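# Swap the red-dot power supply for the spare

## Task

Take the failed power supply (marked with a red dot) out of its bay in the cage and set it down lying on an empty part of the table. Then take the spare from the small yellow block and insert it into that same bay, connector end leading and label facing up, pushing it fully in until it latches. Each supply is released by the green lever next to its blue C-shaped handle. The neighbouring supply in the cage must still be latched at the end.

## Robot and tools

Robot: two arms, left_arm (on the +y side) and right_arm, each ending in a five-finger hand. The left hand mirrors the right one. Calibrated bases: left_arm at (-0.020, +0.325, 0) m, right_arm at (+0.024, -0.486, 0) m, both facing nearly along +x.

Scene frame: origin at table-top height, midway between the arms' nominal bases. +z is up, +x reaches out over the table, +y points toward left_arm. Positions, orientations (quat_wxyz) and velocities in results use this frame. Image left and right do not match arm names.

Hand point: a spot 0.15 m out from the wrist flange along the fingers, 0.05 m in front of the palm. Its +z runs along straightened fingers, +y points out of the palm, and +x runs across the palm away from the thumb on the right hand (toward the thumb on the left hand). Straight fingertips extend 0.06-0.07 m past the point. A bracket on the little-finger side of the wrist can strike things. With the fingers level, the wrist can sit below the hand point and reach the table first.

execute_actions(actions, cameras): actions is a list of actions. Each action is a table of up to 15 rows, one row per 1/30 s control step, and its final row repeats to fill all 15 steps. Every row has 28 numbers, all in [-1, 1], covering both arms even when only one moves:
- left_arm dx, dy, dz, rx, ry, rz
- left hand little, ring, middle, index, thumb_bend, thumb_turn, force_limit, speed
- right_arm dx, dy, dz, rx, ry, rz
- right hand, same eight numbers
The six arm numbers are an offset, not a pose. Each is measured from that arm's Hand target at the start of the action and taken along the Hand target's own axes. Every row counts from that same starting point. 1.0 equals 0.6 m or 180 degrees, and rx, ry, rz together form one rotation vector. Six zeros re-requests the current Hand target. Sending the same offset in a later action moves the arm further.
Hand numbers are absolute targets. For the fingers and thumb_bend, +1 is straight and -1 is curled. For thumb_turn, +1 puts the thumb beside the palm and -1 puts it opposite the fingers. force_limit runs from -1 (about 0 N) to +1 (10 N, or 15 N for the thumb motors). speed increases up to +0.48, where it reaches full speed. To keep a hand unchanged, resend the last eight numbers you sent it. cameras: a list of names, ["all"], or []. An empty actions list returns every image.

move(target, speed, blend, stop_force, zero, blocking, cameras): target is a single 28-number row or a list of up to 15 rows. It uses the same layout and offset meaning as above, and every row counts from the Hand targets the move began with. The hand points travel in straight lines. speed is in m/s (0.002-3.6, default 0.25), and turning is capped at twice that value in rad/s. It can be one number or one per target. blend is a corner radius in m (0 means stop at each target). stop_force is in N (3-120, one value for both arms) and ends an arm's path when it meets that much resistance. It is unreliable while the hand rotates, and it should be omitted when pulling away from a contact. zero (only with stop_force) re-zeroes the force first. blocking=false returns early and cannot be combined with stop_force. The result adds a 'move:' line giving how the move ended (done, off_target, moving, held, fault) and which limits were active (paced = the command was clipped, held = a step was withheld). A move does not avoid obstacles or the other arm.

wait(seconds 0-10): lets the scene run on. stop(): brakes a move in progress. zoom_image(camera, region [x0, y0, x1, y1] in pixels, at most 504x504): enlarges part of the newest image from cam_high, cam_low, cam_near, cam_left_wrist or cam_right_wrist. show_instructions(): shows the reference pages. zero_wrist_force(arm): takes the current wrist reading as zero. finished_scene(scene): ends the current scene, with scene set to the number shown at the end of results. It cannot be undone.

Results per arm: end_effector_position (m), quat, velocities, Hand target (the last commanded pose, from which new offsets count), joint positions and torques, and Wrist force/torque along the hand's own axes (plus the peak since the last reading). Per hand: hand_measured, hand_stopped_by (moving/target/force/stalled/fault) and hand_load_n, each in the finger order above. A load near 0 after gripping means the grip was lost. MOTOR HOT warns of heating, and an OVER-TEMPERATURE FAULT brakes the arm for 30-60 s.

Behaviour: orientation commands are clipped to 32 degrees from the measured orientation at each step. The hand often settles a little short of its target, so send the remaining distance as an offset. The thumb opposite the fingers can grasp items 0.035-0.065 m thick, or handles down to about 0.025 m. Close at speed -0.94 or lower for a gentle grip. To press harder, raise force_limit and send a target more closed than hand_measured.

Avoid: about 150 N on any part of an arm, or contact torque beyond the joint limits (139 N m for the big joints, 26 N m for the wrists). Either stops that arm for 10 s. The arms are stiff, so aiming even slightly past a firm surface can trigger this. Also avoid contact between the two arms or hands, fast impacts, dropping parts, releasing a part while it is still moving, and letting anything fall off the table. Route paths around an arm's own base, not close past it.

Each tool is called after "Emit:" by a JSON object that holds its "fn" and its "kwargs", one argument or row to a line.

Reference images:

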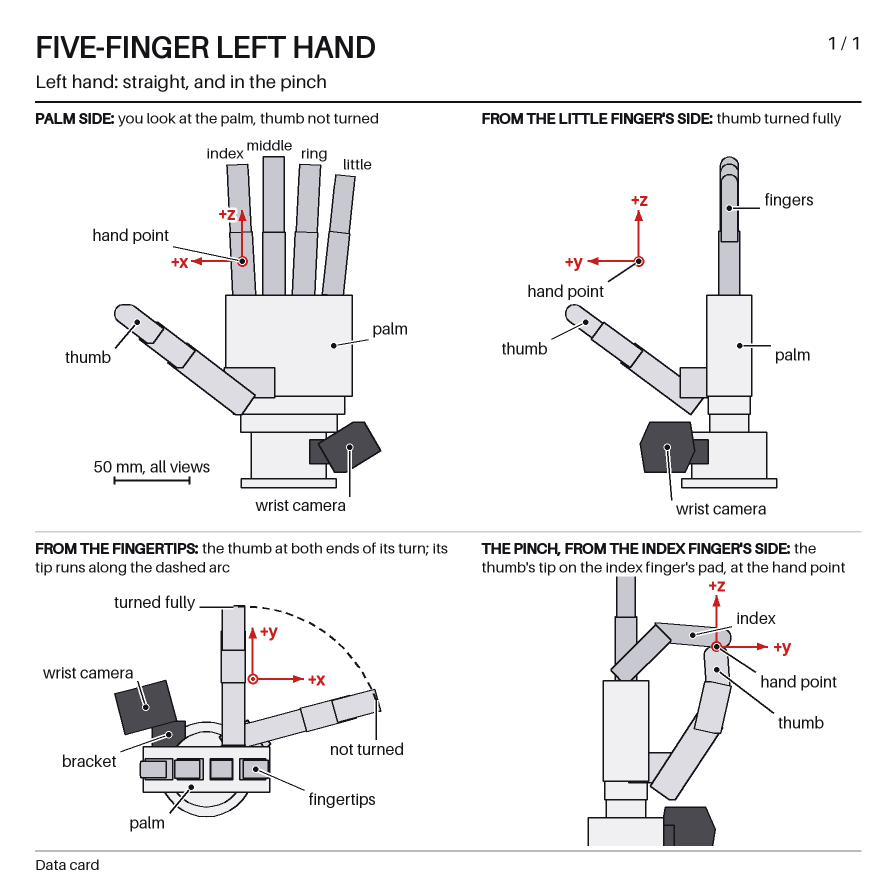

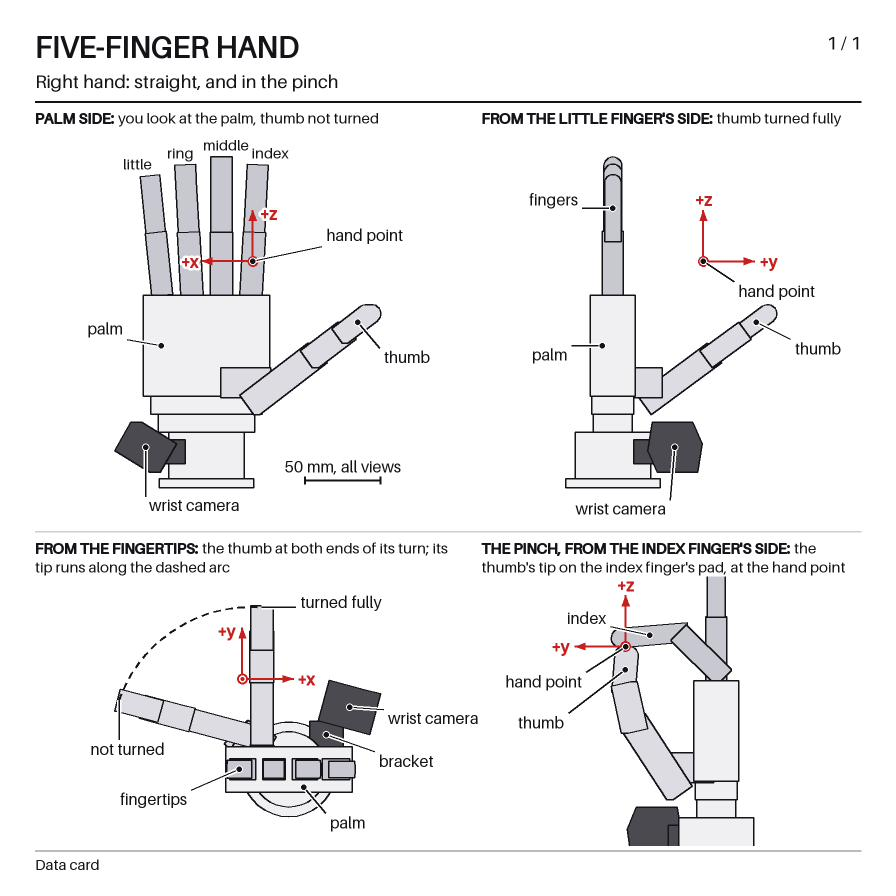

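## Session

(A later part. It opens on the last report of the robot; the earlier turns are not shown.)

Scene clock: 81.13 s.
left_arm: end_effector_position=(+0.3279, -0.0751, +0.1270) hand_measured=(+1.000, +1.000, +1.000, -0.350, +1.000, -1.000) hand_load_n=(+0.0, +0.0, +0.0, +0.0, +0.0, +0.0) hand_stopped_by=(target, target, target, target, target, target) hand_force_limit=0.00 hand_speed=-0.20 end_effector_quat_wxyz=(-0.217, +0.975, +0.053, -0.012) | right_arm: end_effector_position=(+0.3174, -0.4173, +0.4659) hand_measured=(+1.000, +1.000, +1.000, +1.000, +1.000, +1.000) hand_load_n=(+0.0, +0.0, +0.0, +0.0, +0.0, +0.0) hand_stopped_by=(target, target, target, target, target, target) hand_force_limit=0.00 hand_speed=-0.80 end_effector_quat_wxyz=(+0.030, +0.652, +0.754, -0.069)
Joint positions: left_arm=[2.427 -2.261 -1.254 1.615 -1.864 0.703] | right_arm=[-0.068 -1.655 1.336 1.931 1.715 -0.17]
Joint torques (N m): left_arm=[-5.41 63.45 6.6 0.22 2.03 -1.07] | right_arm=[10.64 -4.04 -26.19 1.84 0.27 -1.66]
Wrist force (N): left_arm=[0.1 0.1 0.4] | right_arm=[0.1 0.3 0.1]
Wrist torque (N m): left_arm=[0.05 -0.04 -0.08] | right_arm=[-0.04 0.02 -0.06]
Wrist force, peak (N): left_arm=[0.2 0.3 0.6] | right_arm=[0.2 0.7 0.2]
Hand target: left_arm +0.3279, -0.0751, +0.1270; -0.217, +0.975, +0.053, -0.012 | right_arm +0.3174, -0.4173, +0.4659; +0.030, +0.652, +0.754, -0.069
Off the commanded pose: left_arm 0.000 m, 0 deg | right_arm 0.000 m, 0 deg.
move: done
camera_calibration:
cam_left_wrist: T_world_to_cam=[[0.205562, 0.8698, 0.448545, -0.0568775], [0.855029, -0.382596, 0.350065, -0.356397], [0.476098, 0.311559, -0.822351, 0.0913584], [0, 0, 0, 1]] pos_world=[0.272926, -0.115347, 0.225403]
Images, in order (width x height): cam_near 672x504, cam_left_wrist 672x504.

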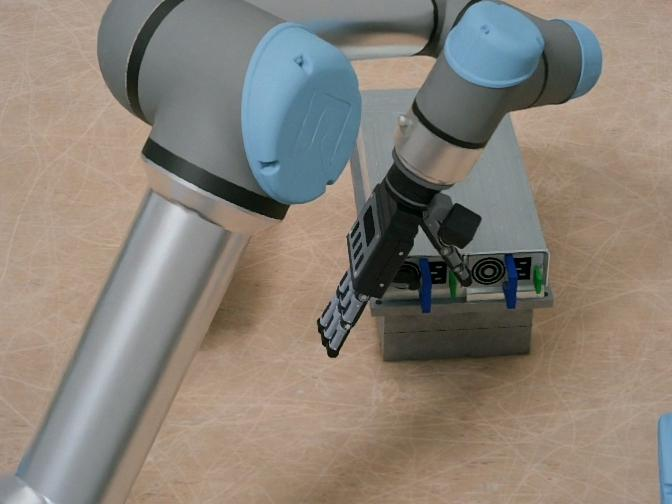

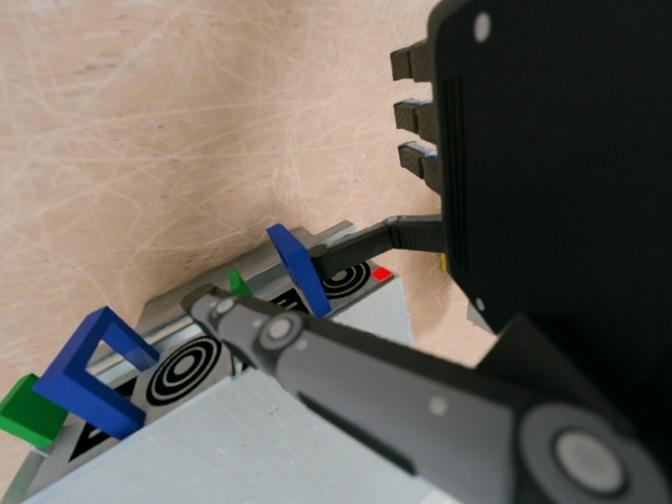

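Emit:
{"fn": "move", "kwargs": {
  "target": [0,0.0264,-0.01234,0,0,0,1,1,1,-0.35,1,-1,0,-0.2,0,0,0,0,0,0,1,1,1,1,1,1,0,-0.8],
  "speed": 0.02,
  "stop_force": 4,
  "cameras": ["cam_near","cam_left_wrist"]
}}

Emit:
{"fn": "zoom_image", "kwargs": {
  "camera": "cam_near",
  "region": [380, 220, 530, 330]
}}

Emit:
{"fn": "zoom_image", "kwargs": {
  "camera": "cam_left_wrist",
  "region": [140, 190, 400, 390]
}}

Scene clock: 84.00 s.
left_arm: end_effector_position=(+0.3298, -0.0924, +0.1270) hand_measured=(+1.000, +1.000, +1.000, -0.350, +1.000, -1.000) hand_load_n=(+0.0, +0.0, +0.0, +4.0, +0.0, +0.0) hand_stopped_by=(target, target, target, target, target, target) hand_force_limit=0.00 hand_speed=-0.20 end_effector_quat_wxyz=(-0.217, +0.975, +0.053, -0.012) | right_arm: end_effector_position=(+0.3174, -0.4173, +0.4659) hand_measured=(+1.000, +1.000, +1.000, +1.000, +1.000, +1.000) hand_load_n=(+0.0, +0.0, +0.0, +0.0, +0.0, +0.0) hand_stopped_by=(target, target, target, target, target, target) hand_force_limit=0.00 hand_speed=-0.80 end_effector_quat_wxyz=(+0.030, +0.652, +0.754, -0.069)
Joint positions: left_arm=[2.406 -2.298 -1.191 1.583 -1.857 0.681] | right_arm=[-0.068 -1.655 1.336 1.931 1.715 -0.17]
Joint torques (N m): left_arm=[10.95 67.07 8.88 0.27 -3.49 1.11] | right_arm=[10.85 -3.38 -27.99 1.63 0.46 -1.55]
Wrist force (N): left_arm=[-2.3 1.2 3.9] | right_arm=[0.0 0.8 0.2]
Wrist torque (N m): left_arm=[0.05 -0.08 0.00] | right_arm=[0.03 0.03 -0.07]
Wrist force, peak (N): left_arm=[-2.9 0.4 4.8] | right_arm=[0.3 0.7 0.2]
Hand target: left_arm +0.3298, -0.0924, +0.1270; -0.217, +0.975, +0.053, -0.012 | right_arm +0.3174, -0.4173, +0.4659; +0.030, +0.652, +0.754, -0.069
Off the commanded pose: left_arm 0.000 m, 0 deg | right_arm 0.000 m, 0 deg.
move: done
camera_calibration:
cam_left_wrist: T_world_to_cam=[[0.205562, 0.8698, 0.448545, -0.0421335], [0.855029, -0.382596, 0.350065, -0.364678], [0.476098, 0.311559, -0.822351, 0.095875], [0, 0, 0, 1]] pos_world=[0.274826, -0.132747, 0.225403]
Images, in order (width x height): cam_near 672x504, cam_left_wrist 672x504.

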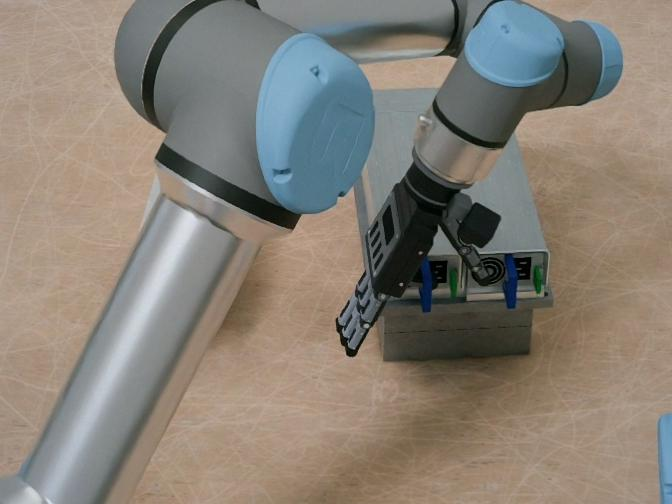

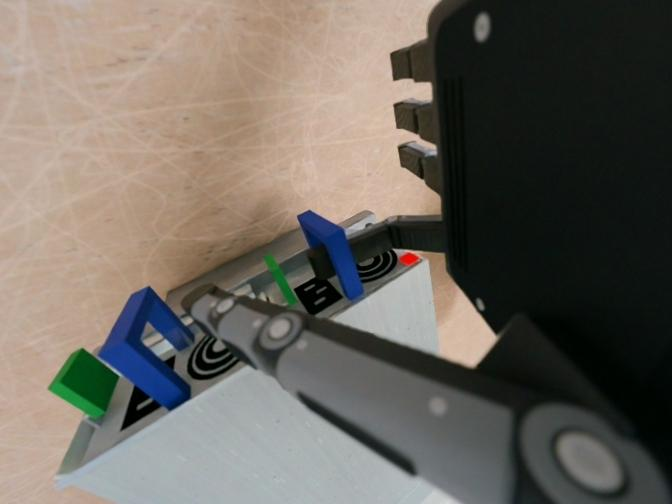

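Scaled by 3.360 from the camera's 672x504 image, which has a finer 960x720 frame.

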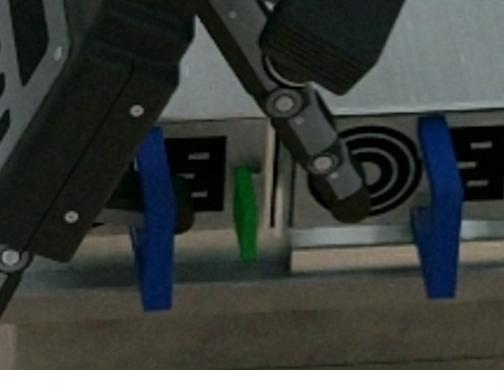

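Scaled by 1.938 from the camera's 672x504 image, which has a finer 960x720 frame.

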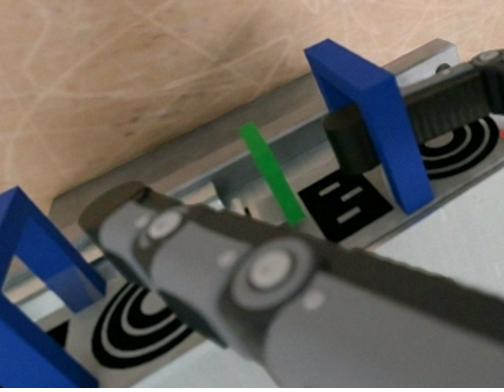

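Emit:
{"fn": "move", "kwargs": {
  "target": [
    [-0.0035,0.0021,0.0045,0,0,0,1,1,1,-0.35,1,-1,0,-0.2,0,0,0,0,0,0,1,1,1,1,1,1,0,-0.8],
    [-0.0035,0.0021,0.0045,0,0,0,1,1,1,-0.35,0.25,-1,0.6,-0.6,0,0,0,0,0,0,1,1,1,1,1,1,0,-0.8]
  ],
  "speed": 0.02,
  "cameras": ["cam_near","cam_left_wrist"]
}}

Emit:
{"fn": "zoom_image", "kwargs": {
  "camera": "cam_near",
  "region": [380, 220, 530, 330]
}}

Emit:
{"fn": "zoom_image", "kwargs": {
  "camera": "cam_left_wrist",
  "region": [140, 190, 400, 390]
}}

Scene clock: 87.17 s.
left_arm: end_effector_position=(+0.3277, -0.0927, +0.1241) hand_measured=(+1.000, +1.000, +1.000, -0.350, +0.402, -1.000) hand_load_n=(+0.0, +0.0, +0.0, +0.0, +13.5, +1.5) hand_stopped_by=(target, target, target, target, force, target) hand_force_limit=0.60 hand_speed=-0.60 end_effector_quat_wxyz=(-0.217, +0.975, +0.053, -0.012) | right_arm: end_effector_position=(+0.3174, -0.4173, +0.4659) hand_measured=(+1.000, +1.000, +1.000, +1.000, +1.000, +1.000) hand_load_n=(+0.0, +0.0, +0.0, +0.0, +0.0, +0.0) hand_stopped_by=(target, target, target, target, target, target) hand_force_limit=0.00 hand_speed=-0.80 end_effector_quat_wxyz=(+0.030, +0.652, +0.754, -0.069)
Joint positions: left_arm=[2.403 -2.298 -1.199 1.59 -1.856 0.679] | right_arm=[-0.068 -1.655 1.336 1.931 1.715 -0.17]
Joint torques (N m): left_arm=[8.51 36.31 22.37 -4.73 -0.29 1.11] | right_arm=[9.42 -3.66 -27.88 1.7 0.43 -1.86]
Wrist force (N): left_arm=[1.7 10.0 -2.8] | right_arm=[-0.1 0.4 0.2]
Wrist torque (N m): left_arm=[0.25 -0.09 -0.09] | right_arm=[-0.04 0.05 -0.07]
Wrist force, peak (N): left_arm=[1.4 10.7 -3.8] | right_arm=[0.4 0.8 0.1]
Hand target: left_arm +0.3277, -0.0927, +0.1241; -0.217, +0.975, +0.053, -0.012 | right_arm +0.3174, -0.4173, +0.4659; +0.030, +0.652, +0.754, -0.069
Off the commanded pose: left_arm 0.000 m, 0 deg | right_arm 0.000 m, 0 deg.
move: done
camera_calibration:
cam_left_wrist: T_world_to_cam=[[0.205562, 0.8698, 0.448545, -0.0402271], [0.855029, -0.382596, 0.350065, -0.361944], [0.476098, 0.311559, -0.822351, 0.0945523], [0, 0, 0, 1]] pos_world=[0.272726, -0.132947, 0.222503]
Images, in order (width x height): cam_near 672x504, cam_left_wrist 672x504.

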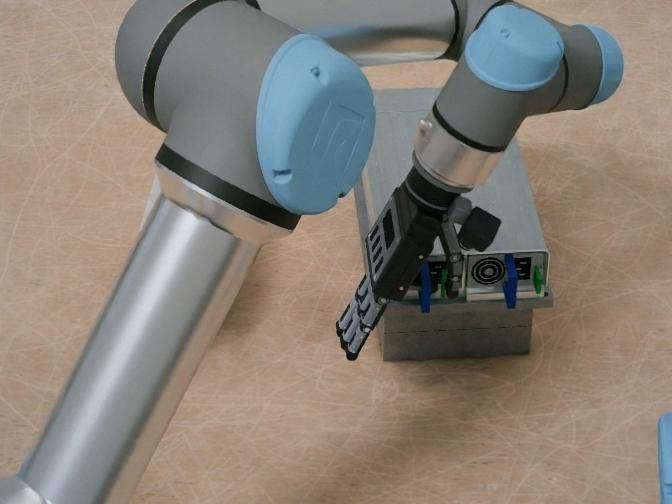

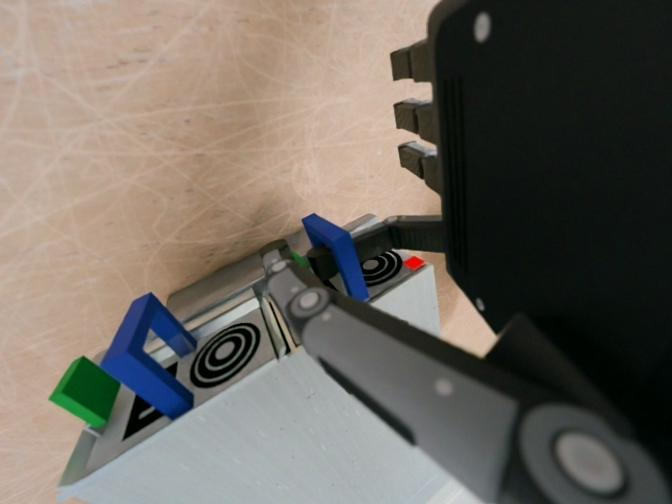

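Scaled by 3.360 from the camera's 672x504 image, which has a finer 960x720 frame.

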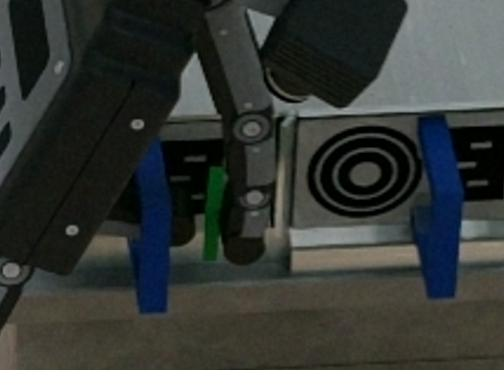

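Scaled by 1.938 from the camera's 672x504 image, which has a finer 960x720 frame.

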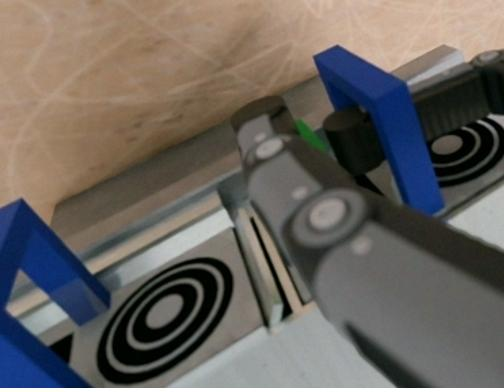

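Emit:
{"fn": "move", "kwargs": {
  "target": [0,0,0,0,0,0,1,1,1,-0.35,0.33,-1,1,-0.6,0,0,0,0,0,0,1,1,1,1,1,1,0,-0.8],
  "speed": 0.02,
  "cameras": ["cam_near"]
}}

Emit:
{"fn": "zoom_image", "kwargs": {
  "camera": "cam_near",
  "region": [380, 220, 530, 330]
}}

Scene clock: 88.17 s.
left_arm: end_effector_position=(+0.3277, -0.0927, +0.1241) hand_measured=(+1.000, +1.000, +1.000, -0.350, +0.392, -1.000) hand_load_n=(+0.0, +0.0, +0.0, +0.0, +17.0, +2.0) hand_stopped_by=(target, target, target, target, force, target) hand_force_limit=1.00 hand_speed=-0.60 end_effector_quat_wxyz=(-0.217, +0.975, +0.053, -0.012) | right_arm: end_effector_position=(+0.3174, -0.4173, +0.4659) hand_measured=(+1.000, +1.000, +1.000, +1.000, +1.000, +1.000) hand_load_n=(+0.0, +0.0, +0.0, +0.0, +0.0, +0.0) hand_stopped_by=(target, target, target, target, target, target) hand_force_limit=0.00 hand_speed=-0.80 end_effector_quat_wxyz=(+0.030, +0.652, +0.754, -0.069)
Joint positions: left_arm=[2.403 -2.298 -1.199 1.59 -1.856 0.679] | right_arm=[-0.068 -1.655 1.336 1.931 1.715 -0.17]
Joint torques (N m): left_arm=[8.5 36.31 13.3 -4.65 -1.87 1.2] | right_arm=[9.13 -4.28 -27.14 1.84 0.55 -1.63]
Wrist force (N): left_arm=[1.8 12.8 -3.8] | right_arm=[0.1 0.5 0.0]
Wrist torque (N m): left_arm=[0.32 -0.10 -0.12] | right_arm=[0.00 0.03 -0.07]
Wrist force, peak (N): left_arm=[1.4 14.0 -4.2] | right_arm=[0.1 0.8 0.0]
Hand target: left_arm +0.3277, -0.0927, +0.1241; -0.217, +0.975, +0.053, -0.012 | right_arm +0.3174, -0.4173, +0.4659; +0.030, +0.652, +0.754, -0.069
Off the commanded pose: left_arm 0.000 m, 0 deg | right_arm 0.000 m, 0 deg.
move: done
Images, in order (width x height): cam_near 672x504.

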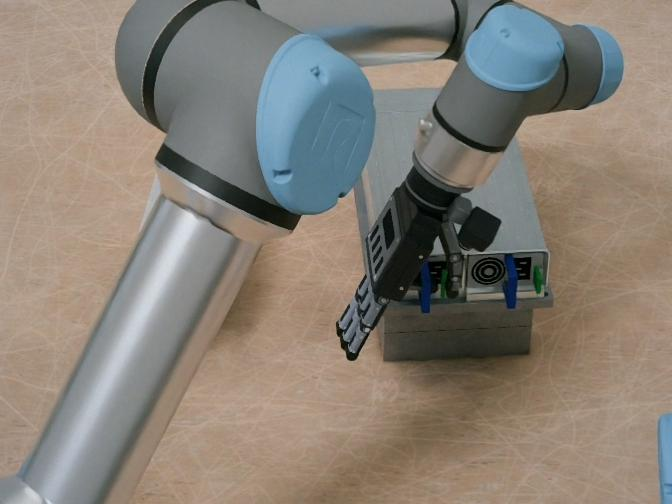

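Scaled by 3.360 from the camera's 672x504 image, which has a finer 960x720 frame.

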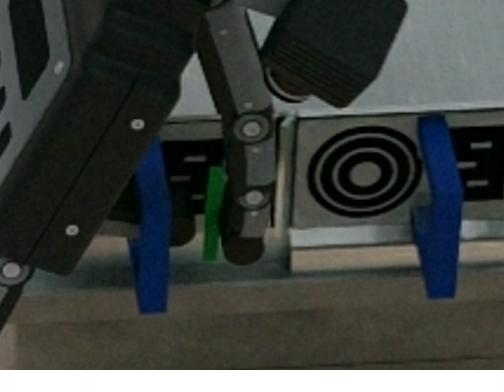

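Emit:
{"fn": "move", "kwargs": {
  "target": [-0.02,0,0,0,0,0,1,1,1,-0.35,0.33,-1,1,-0.6,0,0,0,0,0,0,1,1,1,1,1,1,0,-0.8],
  "speed": 0.03,
  "stop_force": 45,
  "cameras": ["cam_near"]
}}

Emit:
{"fn": "zoom_image", "kwargs": {
  "camera": "cam_near",
  "region": [380, 220, 530, 330]
}}

Scene clock: 89.77 s.
left_arm: end_effector_position=(+0.3211, -0.0933, +0.1240) hand_measured=(+1.000, +1.000, +1.000, -0.350, +0.388, -1.000) hand_load_n=(+0.0, +0.0, +0.0, +2.0, +0.0, +0.5) hand_stopped_by=(target, target, target, target, force, target) hand_force_limit=1.00 hand_speed=-0.60 end_effector_quat_wxyz=(-0.217, +0.975, +0.053, -0.011) | right_arm: end_effector_position=(+0.3174, -0.4173, +0.4659) hand_measured=(+1.000, +1.000, +1.000, +1.000, +1.000, +1.000) hand_load_n=(+0.0, +0.0, +0.0, +0.0, +0.0, +0.0) hand_stopped_by=(target, target, target, target, target, target) hand_force_limit=0.00 hand_speed=-0.80 end_effector_quat_wxyz=(+0.030, +0.652, +0.754, -0.069)
Joint positions: left_arm=[2.394 -2.291 -1.213 1.595 -1.854 0.669] | right_arm=[-0.068 -1.655 1.336 1.931 1.715 -0.17]
Joint torques (N m): left_arm=[-23.84 35.24 6.15 -9.79 4.4 1.05] | right_arm=[8.51 -3.9 -28.5 1.72 0.85 -1.59]
Wrist force (N): left_arm=[41.4 4.3 -0.1] | right_arm=[0.1 0.3 0.2]
Wrist torque (N m): left_arm=[0.15 -0.17 -0.01] | right_arm=[-0.05 0.02 -0.07]
Wrist force, peak (N): left_arm=[60.9 6.5 -0.5] | right_arm=[0.2 0.8 0.1]
Hand target: left_arm +0.3211, -0.0933, +0.1240; -0.217, +0.975, +0.053, -0.011 (not the last commanded pose) | right_arm +0.3174, -0.4173, +0.4659; +0.030, +0.652, +0.754, -0.069
Off the commanded pose: left_arm 0.005 m, 0 deg | right_arm 0.000 m, 0 deg.
move: contact (left_arm)
Images, in order (width x height): cam_near 672x504.

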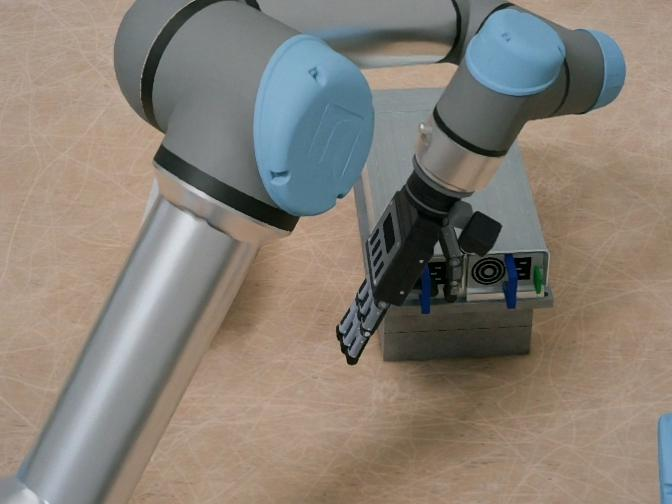

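Scaled by 3.360 from the camera's 672x504 image, which has a finer 960x720 frame.

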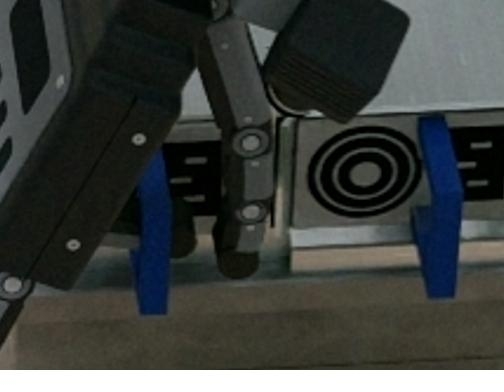

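Emit:
{"fn": "move", "kwargs": {
  "target": [
    [0,0,0,0,0,0,1,1,1,-0.35,0.75,-1,1,-0.6,0,0,0,0,0,0,1,1,1,1,1,1,0,-0.8],
    [0.0123,0,0,0,0,0,1,1,1,-0.35,0.75,-1,1,-0.6,0,0,0,0,0,0,1,1,1,1,1,1,0,-0.8]
  ],
  "speed": 0.02,
  "cameras": ["cam_near"]
}}

Emit:
{"fn": "zoom_image", "kwargs": {
  "camera": "cam_near",
  "region": [380, 220, 530, 330]
}}

Emit:
{"fn": "move", "kwargs": {
  "target": [0,0,0,0,-0.0517,-0.1107,1,1,1,-0.35,0.75,-1,1,-0.6,0,0,0,0,0,0,1,1,1,1,1,1,0,-0.8],
  "speed": 0.06,
  "cameras": ["cam_near","cam_left_wrist"]
}}

Emit:
{"fn": "zoom_image", "kwargs": {
  "camera": "cam_near",
  "region": [380, 220, 530, 330]
}}

Emit:
{"fn": "zoom_image", "kwargs": {
  "camera": "cam_left_wrist",
  "region": [140, 190, 400, 390]
}}

Scene clock: 93.83 s.
left_arm: end_effector_position=(+0.3286, -0.0925, +0.1240) hand_measured=(+1.000, +1.000, +1.000, -0.350, +0.750, -1.000) hand_load_n=(+0.0, +0.0, +0.0, +0.0, +0.0, +0.0) hand_stopped_by=(target, target, target, target, target, target) hand_force_limit=1.00 hand_speed=-0.60 end_effector_quat_wxyz=(-0.217, +0.975, +0.053, -0.011) | right_arm: end_effector_position=(+0.3174, -0.4173, +0.4659) hand_measured=(+1.000, +1.000, +1.000, +1.000, +1.000, +1.000) hand_load_n=(+0.0, +0.0, +0.0, +0.5, +0.0, +0.0) hand_stopped_by=(target, target, target, target, target, target) hand_force_limit=0.00 hand_speed=-0.80 end_effector_quat_wxyz=(+0.030, +0.652, +0.754, -0.069)
Joint positions: left_arm=[2.404 -2.299 -1.197 1.59 -1.857 0.679] | right_arm=[-0.068 -1.655 1.336 1.931 1.715 -0.17]
Joint torques (N m): left_arm=[-3.94 51.01 8.87 -3.96 -1.97 -1.03] | right_arm=[9.44 -4.78 -28.32 1.77 0.94 -1.64]
Wrist force (N): left_arm=[0.1 0.0 0.3] | right_arm=[0.0 0.4 0.0]
Wrist torque (N m): left_arm=[0.04 -0.02 -0.09] | right_arm=[-0.02 0.03 -0.08]
Wrist force, peak (N): left_arm=[41.6 4.1 -0.3] | right_arm=[0.2 0.9 0.3]
Hand target: left_arm +0.3285, -0.0925, +0.1240; -0.217, +0.975, +0.053, -0.011 | right_arm +0.3174, -0.4173, +0.4659; +0.030, +0.652, +0.754, -0.069
Off the commanded pose: left_arm 0.000 m, 0 deg | right_arm 0.000 m, 0 deg.
move: done
Images, in order (width x height): cam_near 672x504.

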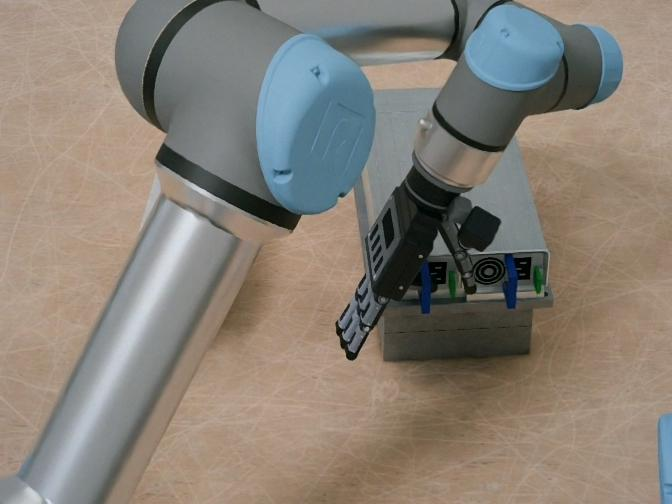

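Scaled by 3.360 from the camera's 672x504 image, which has a finer 960x720 frame.

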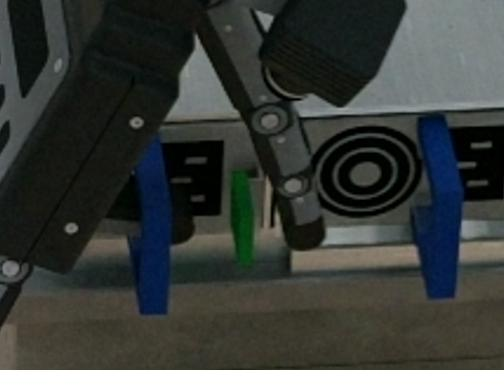

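Scene clock: 97.33 s.
left_arm: end_effector_position=(+0.3285, -0.0925, +0.1240) hand_measured=(+1.000, +1.000, +1.000, -0.350, +0.750, -1.000) hand_load_n=(+0.0, +0.0, +0.0, +0.0, -0.5, +0.0) hand_stopped_by=(target, target, target, target, target, target) hand_force_limit=1.00 hand_speed=-0.60 end_effector_quat_wxyz=(-0.210, +0.947, +0.238, -0.053) | right_arm: end_effector_position=(+0.3174, -0.4173, +0.4659) hand_measured=(+1.000, +1.000, +1.000, +1.000, +1.000, +1.000) hand_load_n=(+0.0, -0.5, +0.0, +0.0, +0.0, +0.0) hand_stopped_by=(target, target, target, target, target, target) hand_force_limit=0.00 hand_speed=-0.80 end_effector_quat_wxyz=(+0.030, +0.652, +0.754, -0.069)
Joint positions: left_arm=[2.423 -2.341 -1.142 1.5 -1.722 0.331] | right_arm=[-0.068 -1.655 1.336 1.931 1.715 -0.17]
Joint torques (N m): left_arm=[1.37 47.55 16.41 -1.76 -2.67 1.28] | right_arm=[8.98 -4.45 -28.39 1.87 1.13 -1.32]
Wrist force (N): left_arm=[0.2 -0.2 -0.1] | right_arm=[0.3 0.3 0.0]
Wrist torque (N m): left_arm=[0.03 -0.04 -0.10] | right_arm=[-0.03 0.00 -0.06]
Wrist force, peak (N): left_arm=[0.3 -0.6 0.4] | right_arm=[0.2 0.9 -0.1]
Hand target: left_arm +0.3285, -0.0925, +0.1240; -0.210, +0.947, +0.238, -0.052 | right_arm +0.3174, -0.4173, +0.4659; +0.030, +0.652, +0.754, -0.069
Off the commanded pose: left_arm 0.000 m, 0 deg | right_arm 0.000 m, 0 deg.
move: done
camera_calibration:
cam_left_wrist: T_world_to_cam=[[-0.135697, 0.883342, 0.448657, 0.0728853], [0.935899, -0.0342994, 0.350595, -0.356921], [0.325084, 0.467472, -0.822064, 0.158101], [0, 0, 0, 1]] pos_world=[0.292536, -0.150533, 0.222403]
Images, in order (width x height): cam_near 672x504, cam_left_wrist 672x504.

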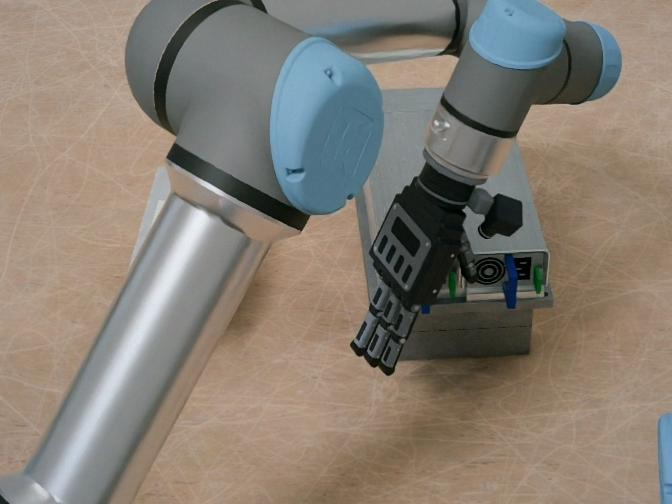

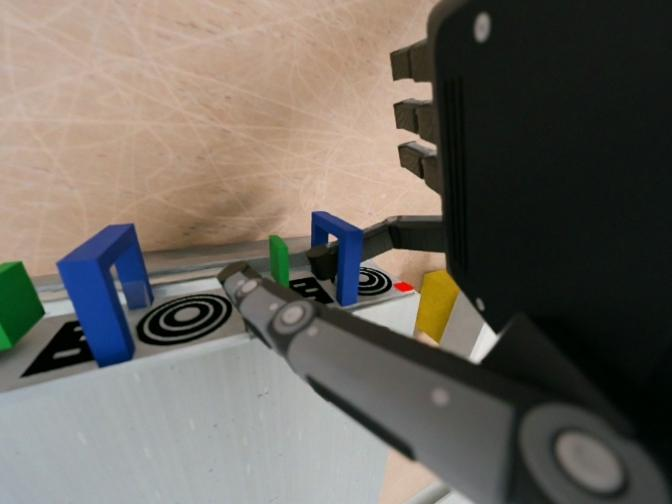

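Scaled by 3.360 from the camera's 672x504 image, which has a finer 960x720 frame.

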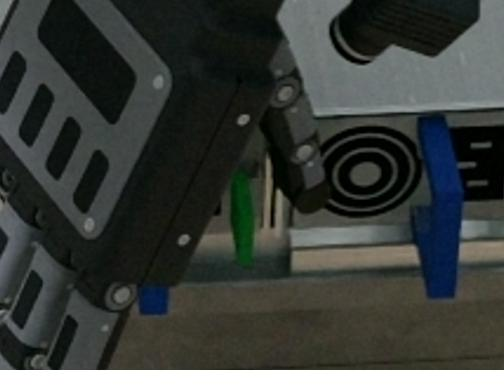

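Scaled by 1.938 from the camera's 672x504 image, which has a finer 960x720 frame.

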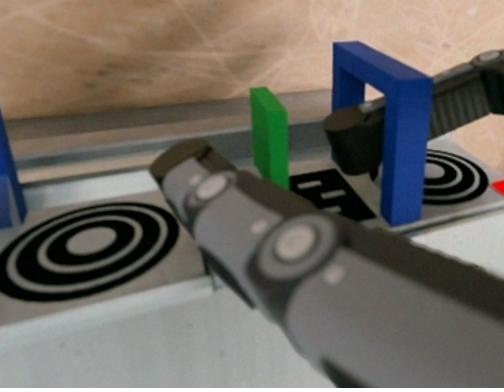

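Emit:
{"fn": "move", "kwargs": {
  "target": [-0.0093,-0.0034,0.0016,0,0,0,1,1,1,-0.35,0.75,-1,1,-0.6,0,0,0,0,0,0,1,1,1,1,1,1,0,-0.8],
  "speed": 0.01,
  "stop_force": 3
}}

Emit:
{"fn": "move", "kwargs": {
  "target": [0,0,0,0,0,0,1,1,1,-0.35,0.3,-1,0.9,-0.6,0,0,0,0,0,0,1,1,1,1,1,1,0,-0.8],
  "speed": 0.02,
  "cameras": ["cam_near","cam_left_wrist"]
}}

Emit:
{"fn": "zoom_image", "kwargs": {
  "camera": "cam_left_wrist",
  "region": [140, 190, 400, 390]
}}

Emit:
{"fn": "zoom_image", "kwargs": {
  "camera": "cam_near",
  "region": [380, 220, 530, 330]
}}

Scene clock: 99.50 s.
left_arm: end_effector_position=(+0.3250, -0.0929, +0.1240) hand_measured=(+1.000, +1.000, +1.000, -0.350, +0.750, -1.000) hand_load_n=(+0.0, +0.0, +0.0, +0.0, +0.0, +0.0) hand_stopped_by=(target, target, target, target, target, target) hand_force_limit=1.00 hand_speed=-0.60 end_effector_quat_wxyz=(-0.210, +0.947, +0.238, -0.052) | right_arm: end_effector_position=(+0.3174, -0.4173, +0.4659) hand_measured=(+1.000, +1.000, +1.000, +1.000, +1.000, +1.000) hand_load_n=(+0.0, +0.0, +0.0, +0.0, +0.0, +0.0) hand_stopped_by=(target, target, target, target, target, target) hand_force_limit=0.00 hand_speed=-0.80 end_effector_quat_wxyz=(+0.030, +0.652, +0.754, -0.069)
Joint positions: left_arm=[2.418 -2.337 -1.15 1.503 -1.721 0.327] | right_arm=[-0.068 -1.655 1.336 1.931 1.715 -0.17]
Joint torques (N m): left_arm=[7.92 37.49 27.38 -5.12 -1.95 1.37] | right_arm=[8.59 -5.83 -27.59 2.01 1.15 -1.58]
Wrist force (N): left_arm=[3.3 0.0 0.4] | right_arm=[0.0 0.5 0.3]
Wrist torque (N m): left_arm=[0.04 -0.05 -0.02] | right_arm=[-0.02 0.03 -0.07]
Wrist force, peak (N): left_arm=[7.1 1.8 -0.4] | right_arm=[0.3 0.7 0.0]
Hand target: left_arm +0.3250, -0.0929, +0.1240; -0.210, +0.947, +0.238, -0.052 (not the last commanded pose) | right_arm +0.3174, -0.4173, +0.4659; +0.030, +0.652, +0.754, -0.069
Off the commanded pose: left_arm 0.002 m, 0 deg | right_arm 0.000 m, 0 deg.
move: contact (left_arm)

Scene clock: 100.43 s.
left_arm: end_effector_position=(+0.3250, -0.0929, +0.1240) hand_measured=(+1.000, +1.000, +1.000, -0.350, +0.382, -1.000) hand_load_n=(+0.0, +0.0, -0.5, +0.0, +18.0, -4.5) hand_stopped_by=(target, target, target, target, force, target) hand_force_limit=0.90 hand_speed=-0.60 end_effector_quat_wxyz=(-0.210, +0.947, +0.238, -0.052) | right_arm: end_effector_position=(+0.3174, -0.4173, +0.4659) hand_measured=(+1.000, +1.000, +1.000, +1.000, +1.000, +1.000) hand_load_n=(+0.0, +0.0, +0.0, +0.0, +0.0, +0.0) hand_stopped_by=(target, target, target, target, target, target) hand_force_limit=0.00 hand_speed=-0.80 end_effector_quat_wxyz=(+0.030, +0.652, +0.754, -0.069)
Joint positions: left_arm=[2.418 -2.337 -1.15 1.503 -1.721 0.327] | right_arm=[-0.068 -1.655 1.336 1.931 1.715 -0.17]
Joint torques (N m): left_arm=[7.68 37.49 21.6 -4.94 -1.8 0.53] | right_arm=[9.12 -4.43 -26.75 1.71 1.36 -1.39]
Wrist force (N): left_arm=[0.4 12.7 -4.7] | right_arm=[0.2 0.4 0.1]
Wrist torque (N m): left_arm=[0.38 -0.06 -0.11] | right_arm=[-0.04 0.00 -0.06]
Wrist force, peak (N): left_arm=[0.0 13.7 -5.3] | right_arm=[0.0 0.8 0.0]
Hand target: left_arm +0.3250, -0.0929, +0.1240; -0.210, +0.947, +0.238, -0.052 | right_arm +0.3174, -0.4173, +0.4659; +0.030, +0.652, +0.754, -0.069
Off the commanded pose: left_arm 0.000 m, 0 deg | right_arm 0.000 m, 0 deg.
move: done
camera_calibration:
cam_left_wrist: T_world_to_cam=[[-0.135671, 0.883339, 0.44867, 0.0726647], [0.9358, -0.0344727, 0.350842, -0.353707], [0.325379, 0.467465, -0.821952, 0.159268], [0, 0, 0, 1]] pos_world=[0.289035, -0.150833, 0.222404]
Images, in order (width x height): cam_near 672x504, cam_left_wrist 672x504.

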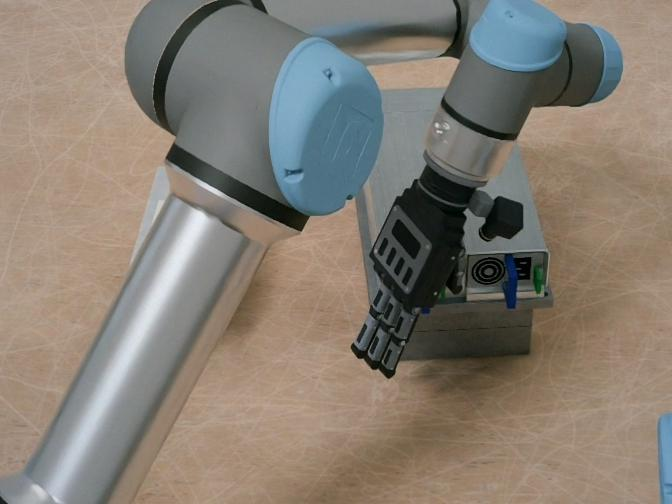

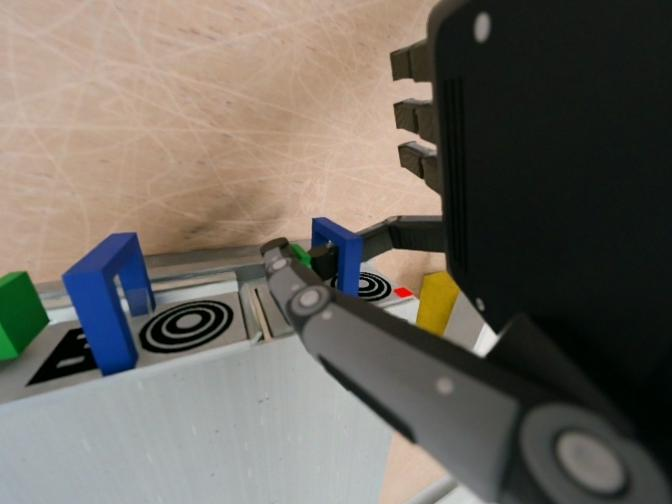

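Scaled by 1.938 from the camera's 672x504 image, which has a finer 960x720 frame.

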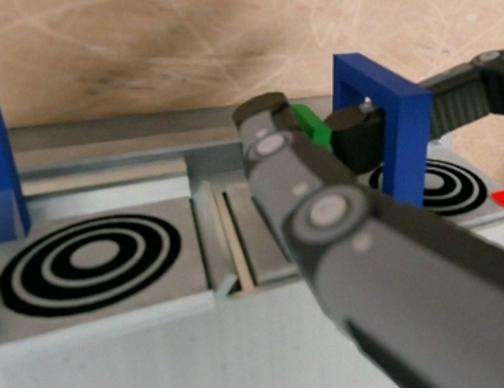

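Scaled by 3.360 from the camera's 672x504 image, which has a finer 960x720 frame.

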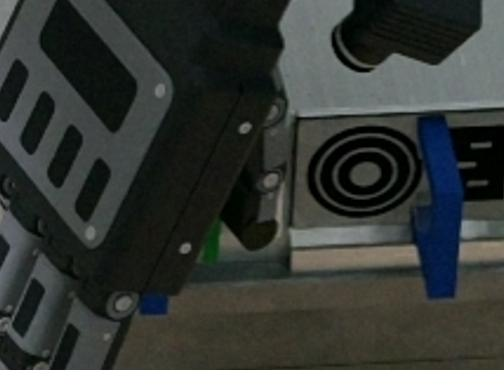

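Emit:
{"fn": "move", "kwargs": {
  "target": [-0.0216,-0.0079,0.0037,0,0,0,1,1,1,-0.35,0.3,-1,0.9,-0.6,0,0,0,0,0,0,1,1,1,1,1,1,0,-0.8],
  "speed": 0.03,
  "stop_force": 40,
  "cameras": ["cam_near","cam_left_wrist"]
}}

Emit:
{"fn": "zoom_image", "kwargs": {
  "camera": "cam_left_wrist",
  "region": [140, 190, 400, 390]
}}

Scene clock: 102.37 s.
left_arm: end_effector_position=(+0.3111, -0.0944, +0.1240) hand_measured=(+1.000, +1.000, +1.000, -0.350, +0.382, -1.000) hand_load_n=(+0.0, +0.0, +0.0, +1.0, +13.5, -8.5) hand_stopped_by=(target, target, target, target, force, target) hand_force_limit=0.90 hand_speed=-0.60 end_effector_quat_wxyz=(-0.210, +0.947, +0.238, -0.052) | right_arm: end_effector_position=(+0.3174, -0.4173, +0.4659) hand_measured=(+1.000, +1.000, +1.000, +1.000, +1.000, +1.000) hand_load_n=(+0.0, +0.0, +0.0, +0.0, +0.0, -0.5) hand_stopped_by=(target, target, target, target, target, target) hand_force_limit=0.00 hand_speed=-0.80 end_effector_quat_wxyz=(+0.030, +0.652, +0.754, -0.069)
Joint positions: left_arm=[2.4 -2.32 -1.18 1.515 -1.713 0.31] | right_arm=[-0.068 -1.655 1.336 1.931 1.715 -0.17]
Joint torques (N m): left_arm=[10.1 36.8 24.25 -6.59 -2.93 1.04] | right_arm=[8.51 -5.11 -26.63 1.81 1.3 -1.39]
Wrist force (N): left_arm=[1.1 9.1 -2.7] | right_arm=[0.2 0.4 0.0]
Wrist torque (N m): left_arm=[0.26 0.03 0.03] | right_arm=[-0.03 0.01 -0.06]
Wrist force, peak (N): left_arm=[22.1 18.0 -7.2] | right_arm=[0.1 0.7 -0.2]
Hand target: left_arm +0.3111, -0.0944, +0.1240; -0.210, +0.947, +0.238, -0.052 | right_arm +0.3174, -0.4173, +0.4659; +0.030, +0.652, +0.754, -0.069
Off the commanded pose: left_arm 0.000 m, 0 deg | right_arm 0.000 m, 0 deg.
move: done
camera_calibration:
cam_left_wrist: T_world_to_cam=[[-0.135699, 0.883298, 0.448744, 0.072089], [0.935801, -0.0344727, 0.350839, -0.34075], [0.325365, 0.467543, -0.821913, 0.164499], [0, 0, 0, 1]] pos_world=[0.275135, -0.152333, 0.222403]
Images, in order (width x height): cam_near 672x504, cam_left_wrist 672x504.

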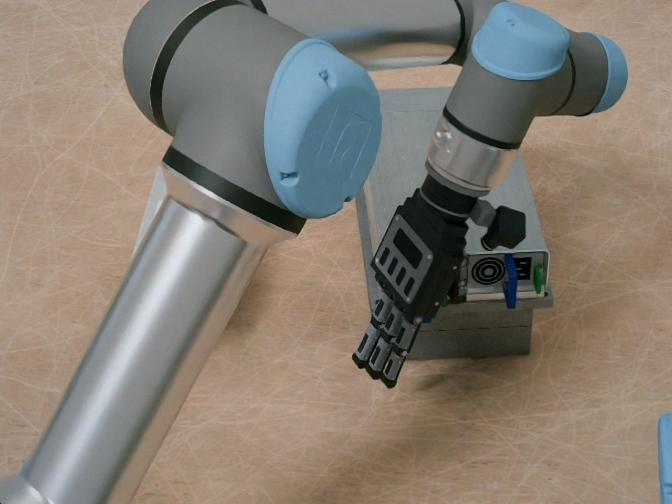

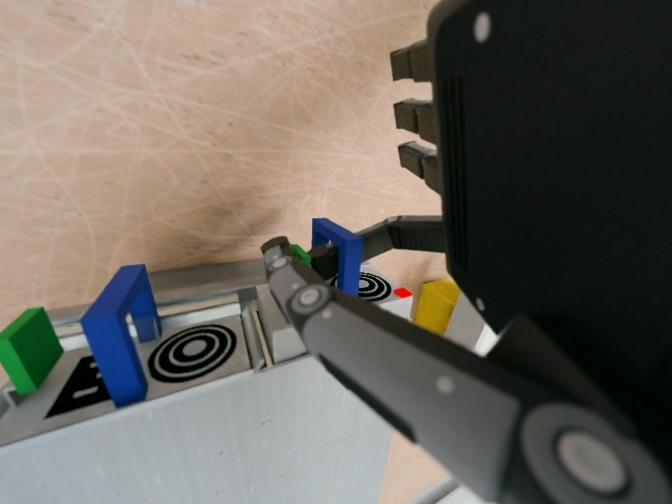

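Scaled by 1.938 from the camera's 672x504 image, which has a finer 960x720 frame.

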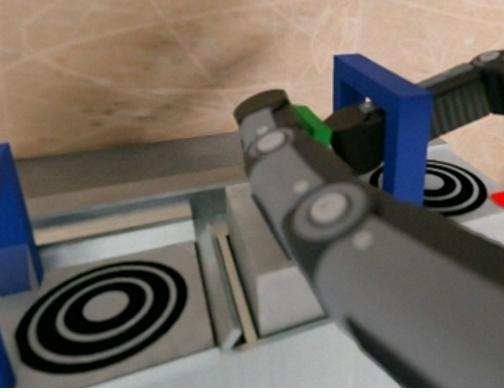

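Emit:
{"fn": "move", "kwargs": {
  "target": [-0.1004,-0.0368,0.0172,0,0,0,1,1,1,-0.35,0.3,-1,0.9,-0.6,0,0,0,0,0,0,1,1,1,1,1,1,0,-0.8],
  "speed": 0.05,
  "stop_force": 35,
  "cameras": ["cam_near","cam_left_wrist"]
}}

Scene clock: 105.10 s.
left_arm: end_effector_position=(+0.2464, -0.1014, +0.1240) hand_measured=(+1.000, +1.000, +1.000, -0.350, +0.382, -1.000) hand_load_n=(+0.0, +0.0, +0.0, +0.5, +9.5, -10.0) hand_stopped_by=(target, target, target, target, force, target) hand_force_limit=0.90 hand_speed=-0.60 end_effector_quat_wxyz=(-0.210, +0.947, +0.238, -0.052) | right_arm: end_effector_position=(+0.3174, -0.4173, +0.4659) hand_measured=(+1.000, +1.000, +1.000, +1.000, +1.000, +1.000) hand_load_n=(+0.0, +0.0, +0.0, +0.0, +0.0, +0.0) hand_stopped_by=(target, target, target, target, target, target) hand_force_limit=0.00 hand_speed=-0.80 end_effector_quat_wxyz=(+0.030, +0.652, +0.754, -0.069)
Joint positions: left_arm=[2.308 -2.254 -1.3 1.558 -1.676 0.226] | right_arm=[-0.068 -1.655 1.336 1.931 1.715 -0.17]
Joint torques (N m): left_arm=[11.26 34.27 25.27 -5.83 -3.32 -1.02] | right_arm=[9.16 -4.18 -27.83 1.97 1.18 -1.45]
Wrist force (N): left_arm=[-1.8 5.9 -2.0] | right_arm=[0.0 0.6 0.2]
Wrist torque (N m): left_arm=[0.19 -0.02 0.05] | right_arm=[-0.01 0.04 -0.07]
Wrist force, peak (N): left_arm=[10.0 14.9 -5.5] | right_arm=[0.1 0.7 0.3]
Hand target: left_arm +0.2465, -0.1014, +0.1240; -0.210, +0.947, +0.238, -0.052 | right_arm +0.3174, -0.4173, +0.4659; +0.030, +0.652, +0.754, -0.069
Off the commanded pose: left_arm 0.000 m, 0 deg | right_arm 0.000 m, 0 deg.
move: done
camera_calibration:
cam_left_wrist: T_world_to_cam=[[-0.135699, 0.883298, 0.448744, 0.0695508], [0.935801, -0.0344727, 0.350839, -0.280504], [0.325365, 0.467543, -0.821913, 0.188708], [0, 0, 0, 1]] pos_world=[0.210535, -0.159333, 0.222303]
Images, in order (width x height): cam_near 672x504, cam_left_wrist 672x504.

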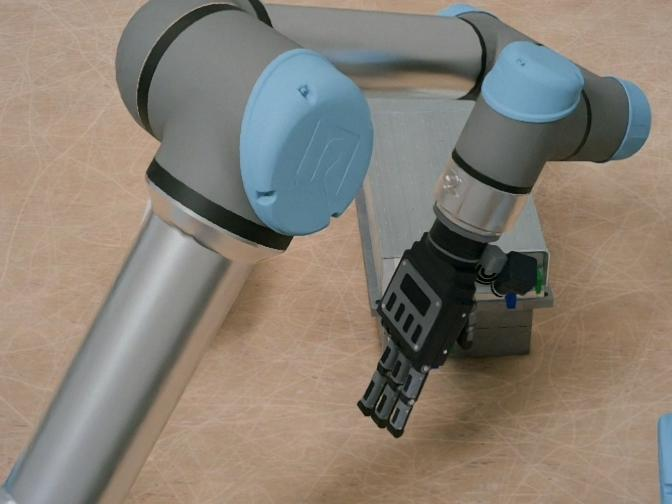

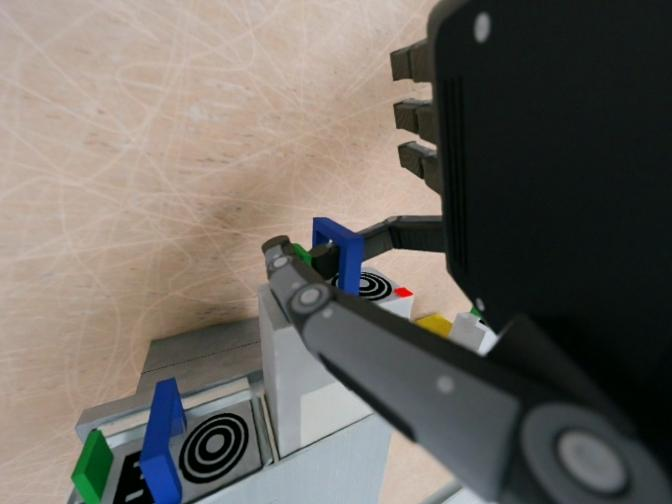

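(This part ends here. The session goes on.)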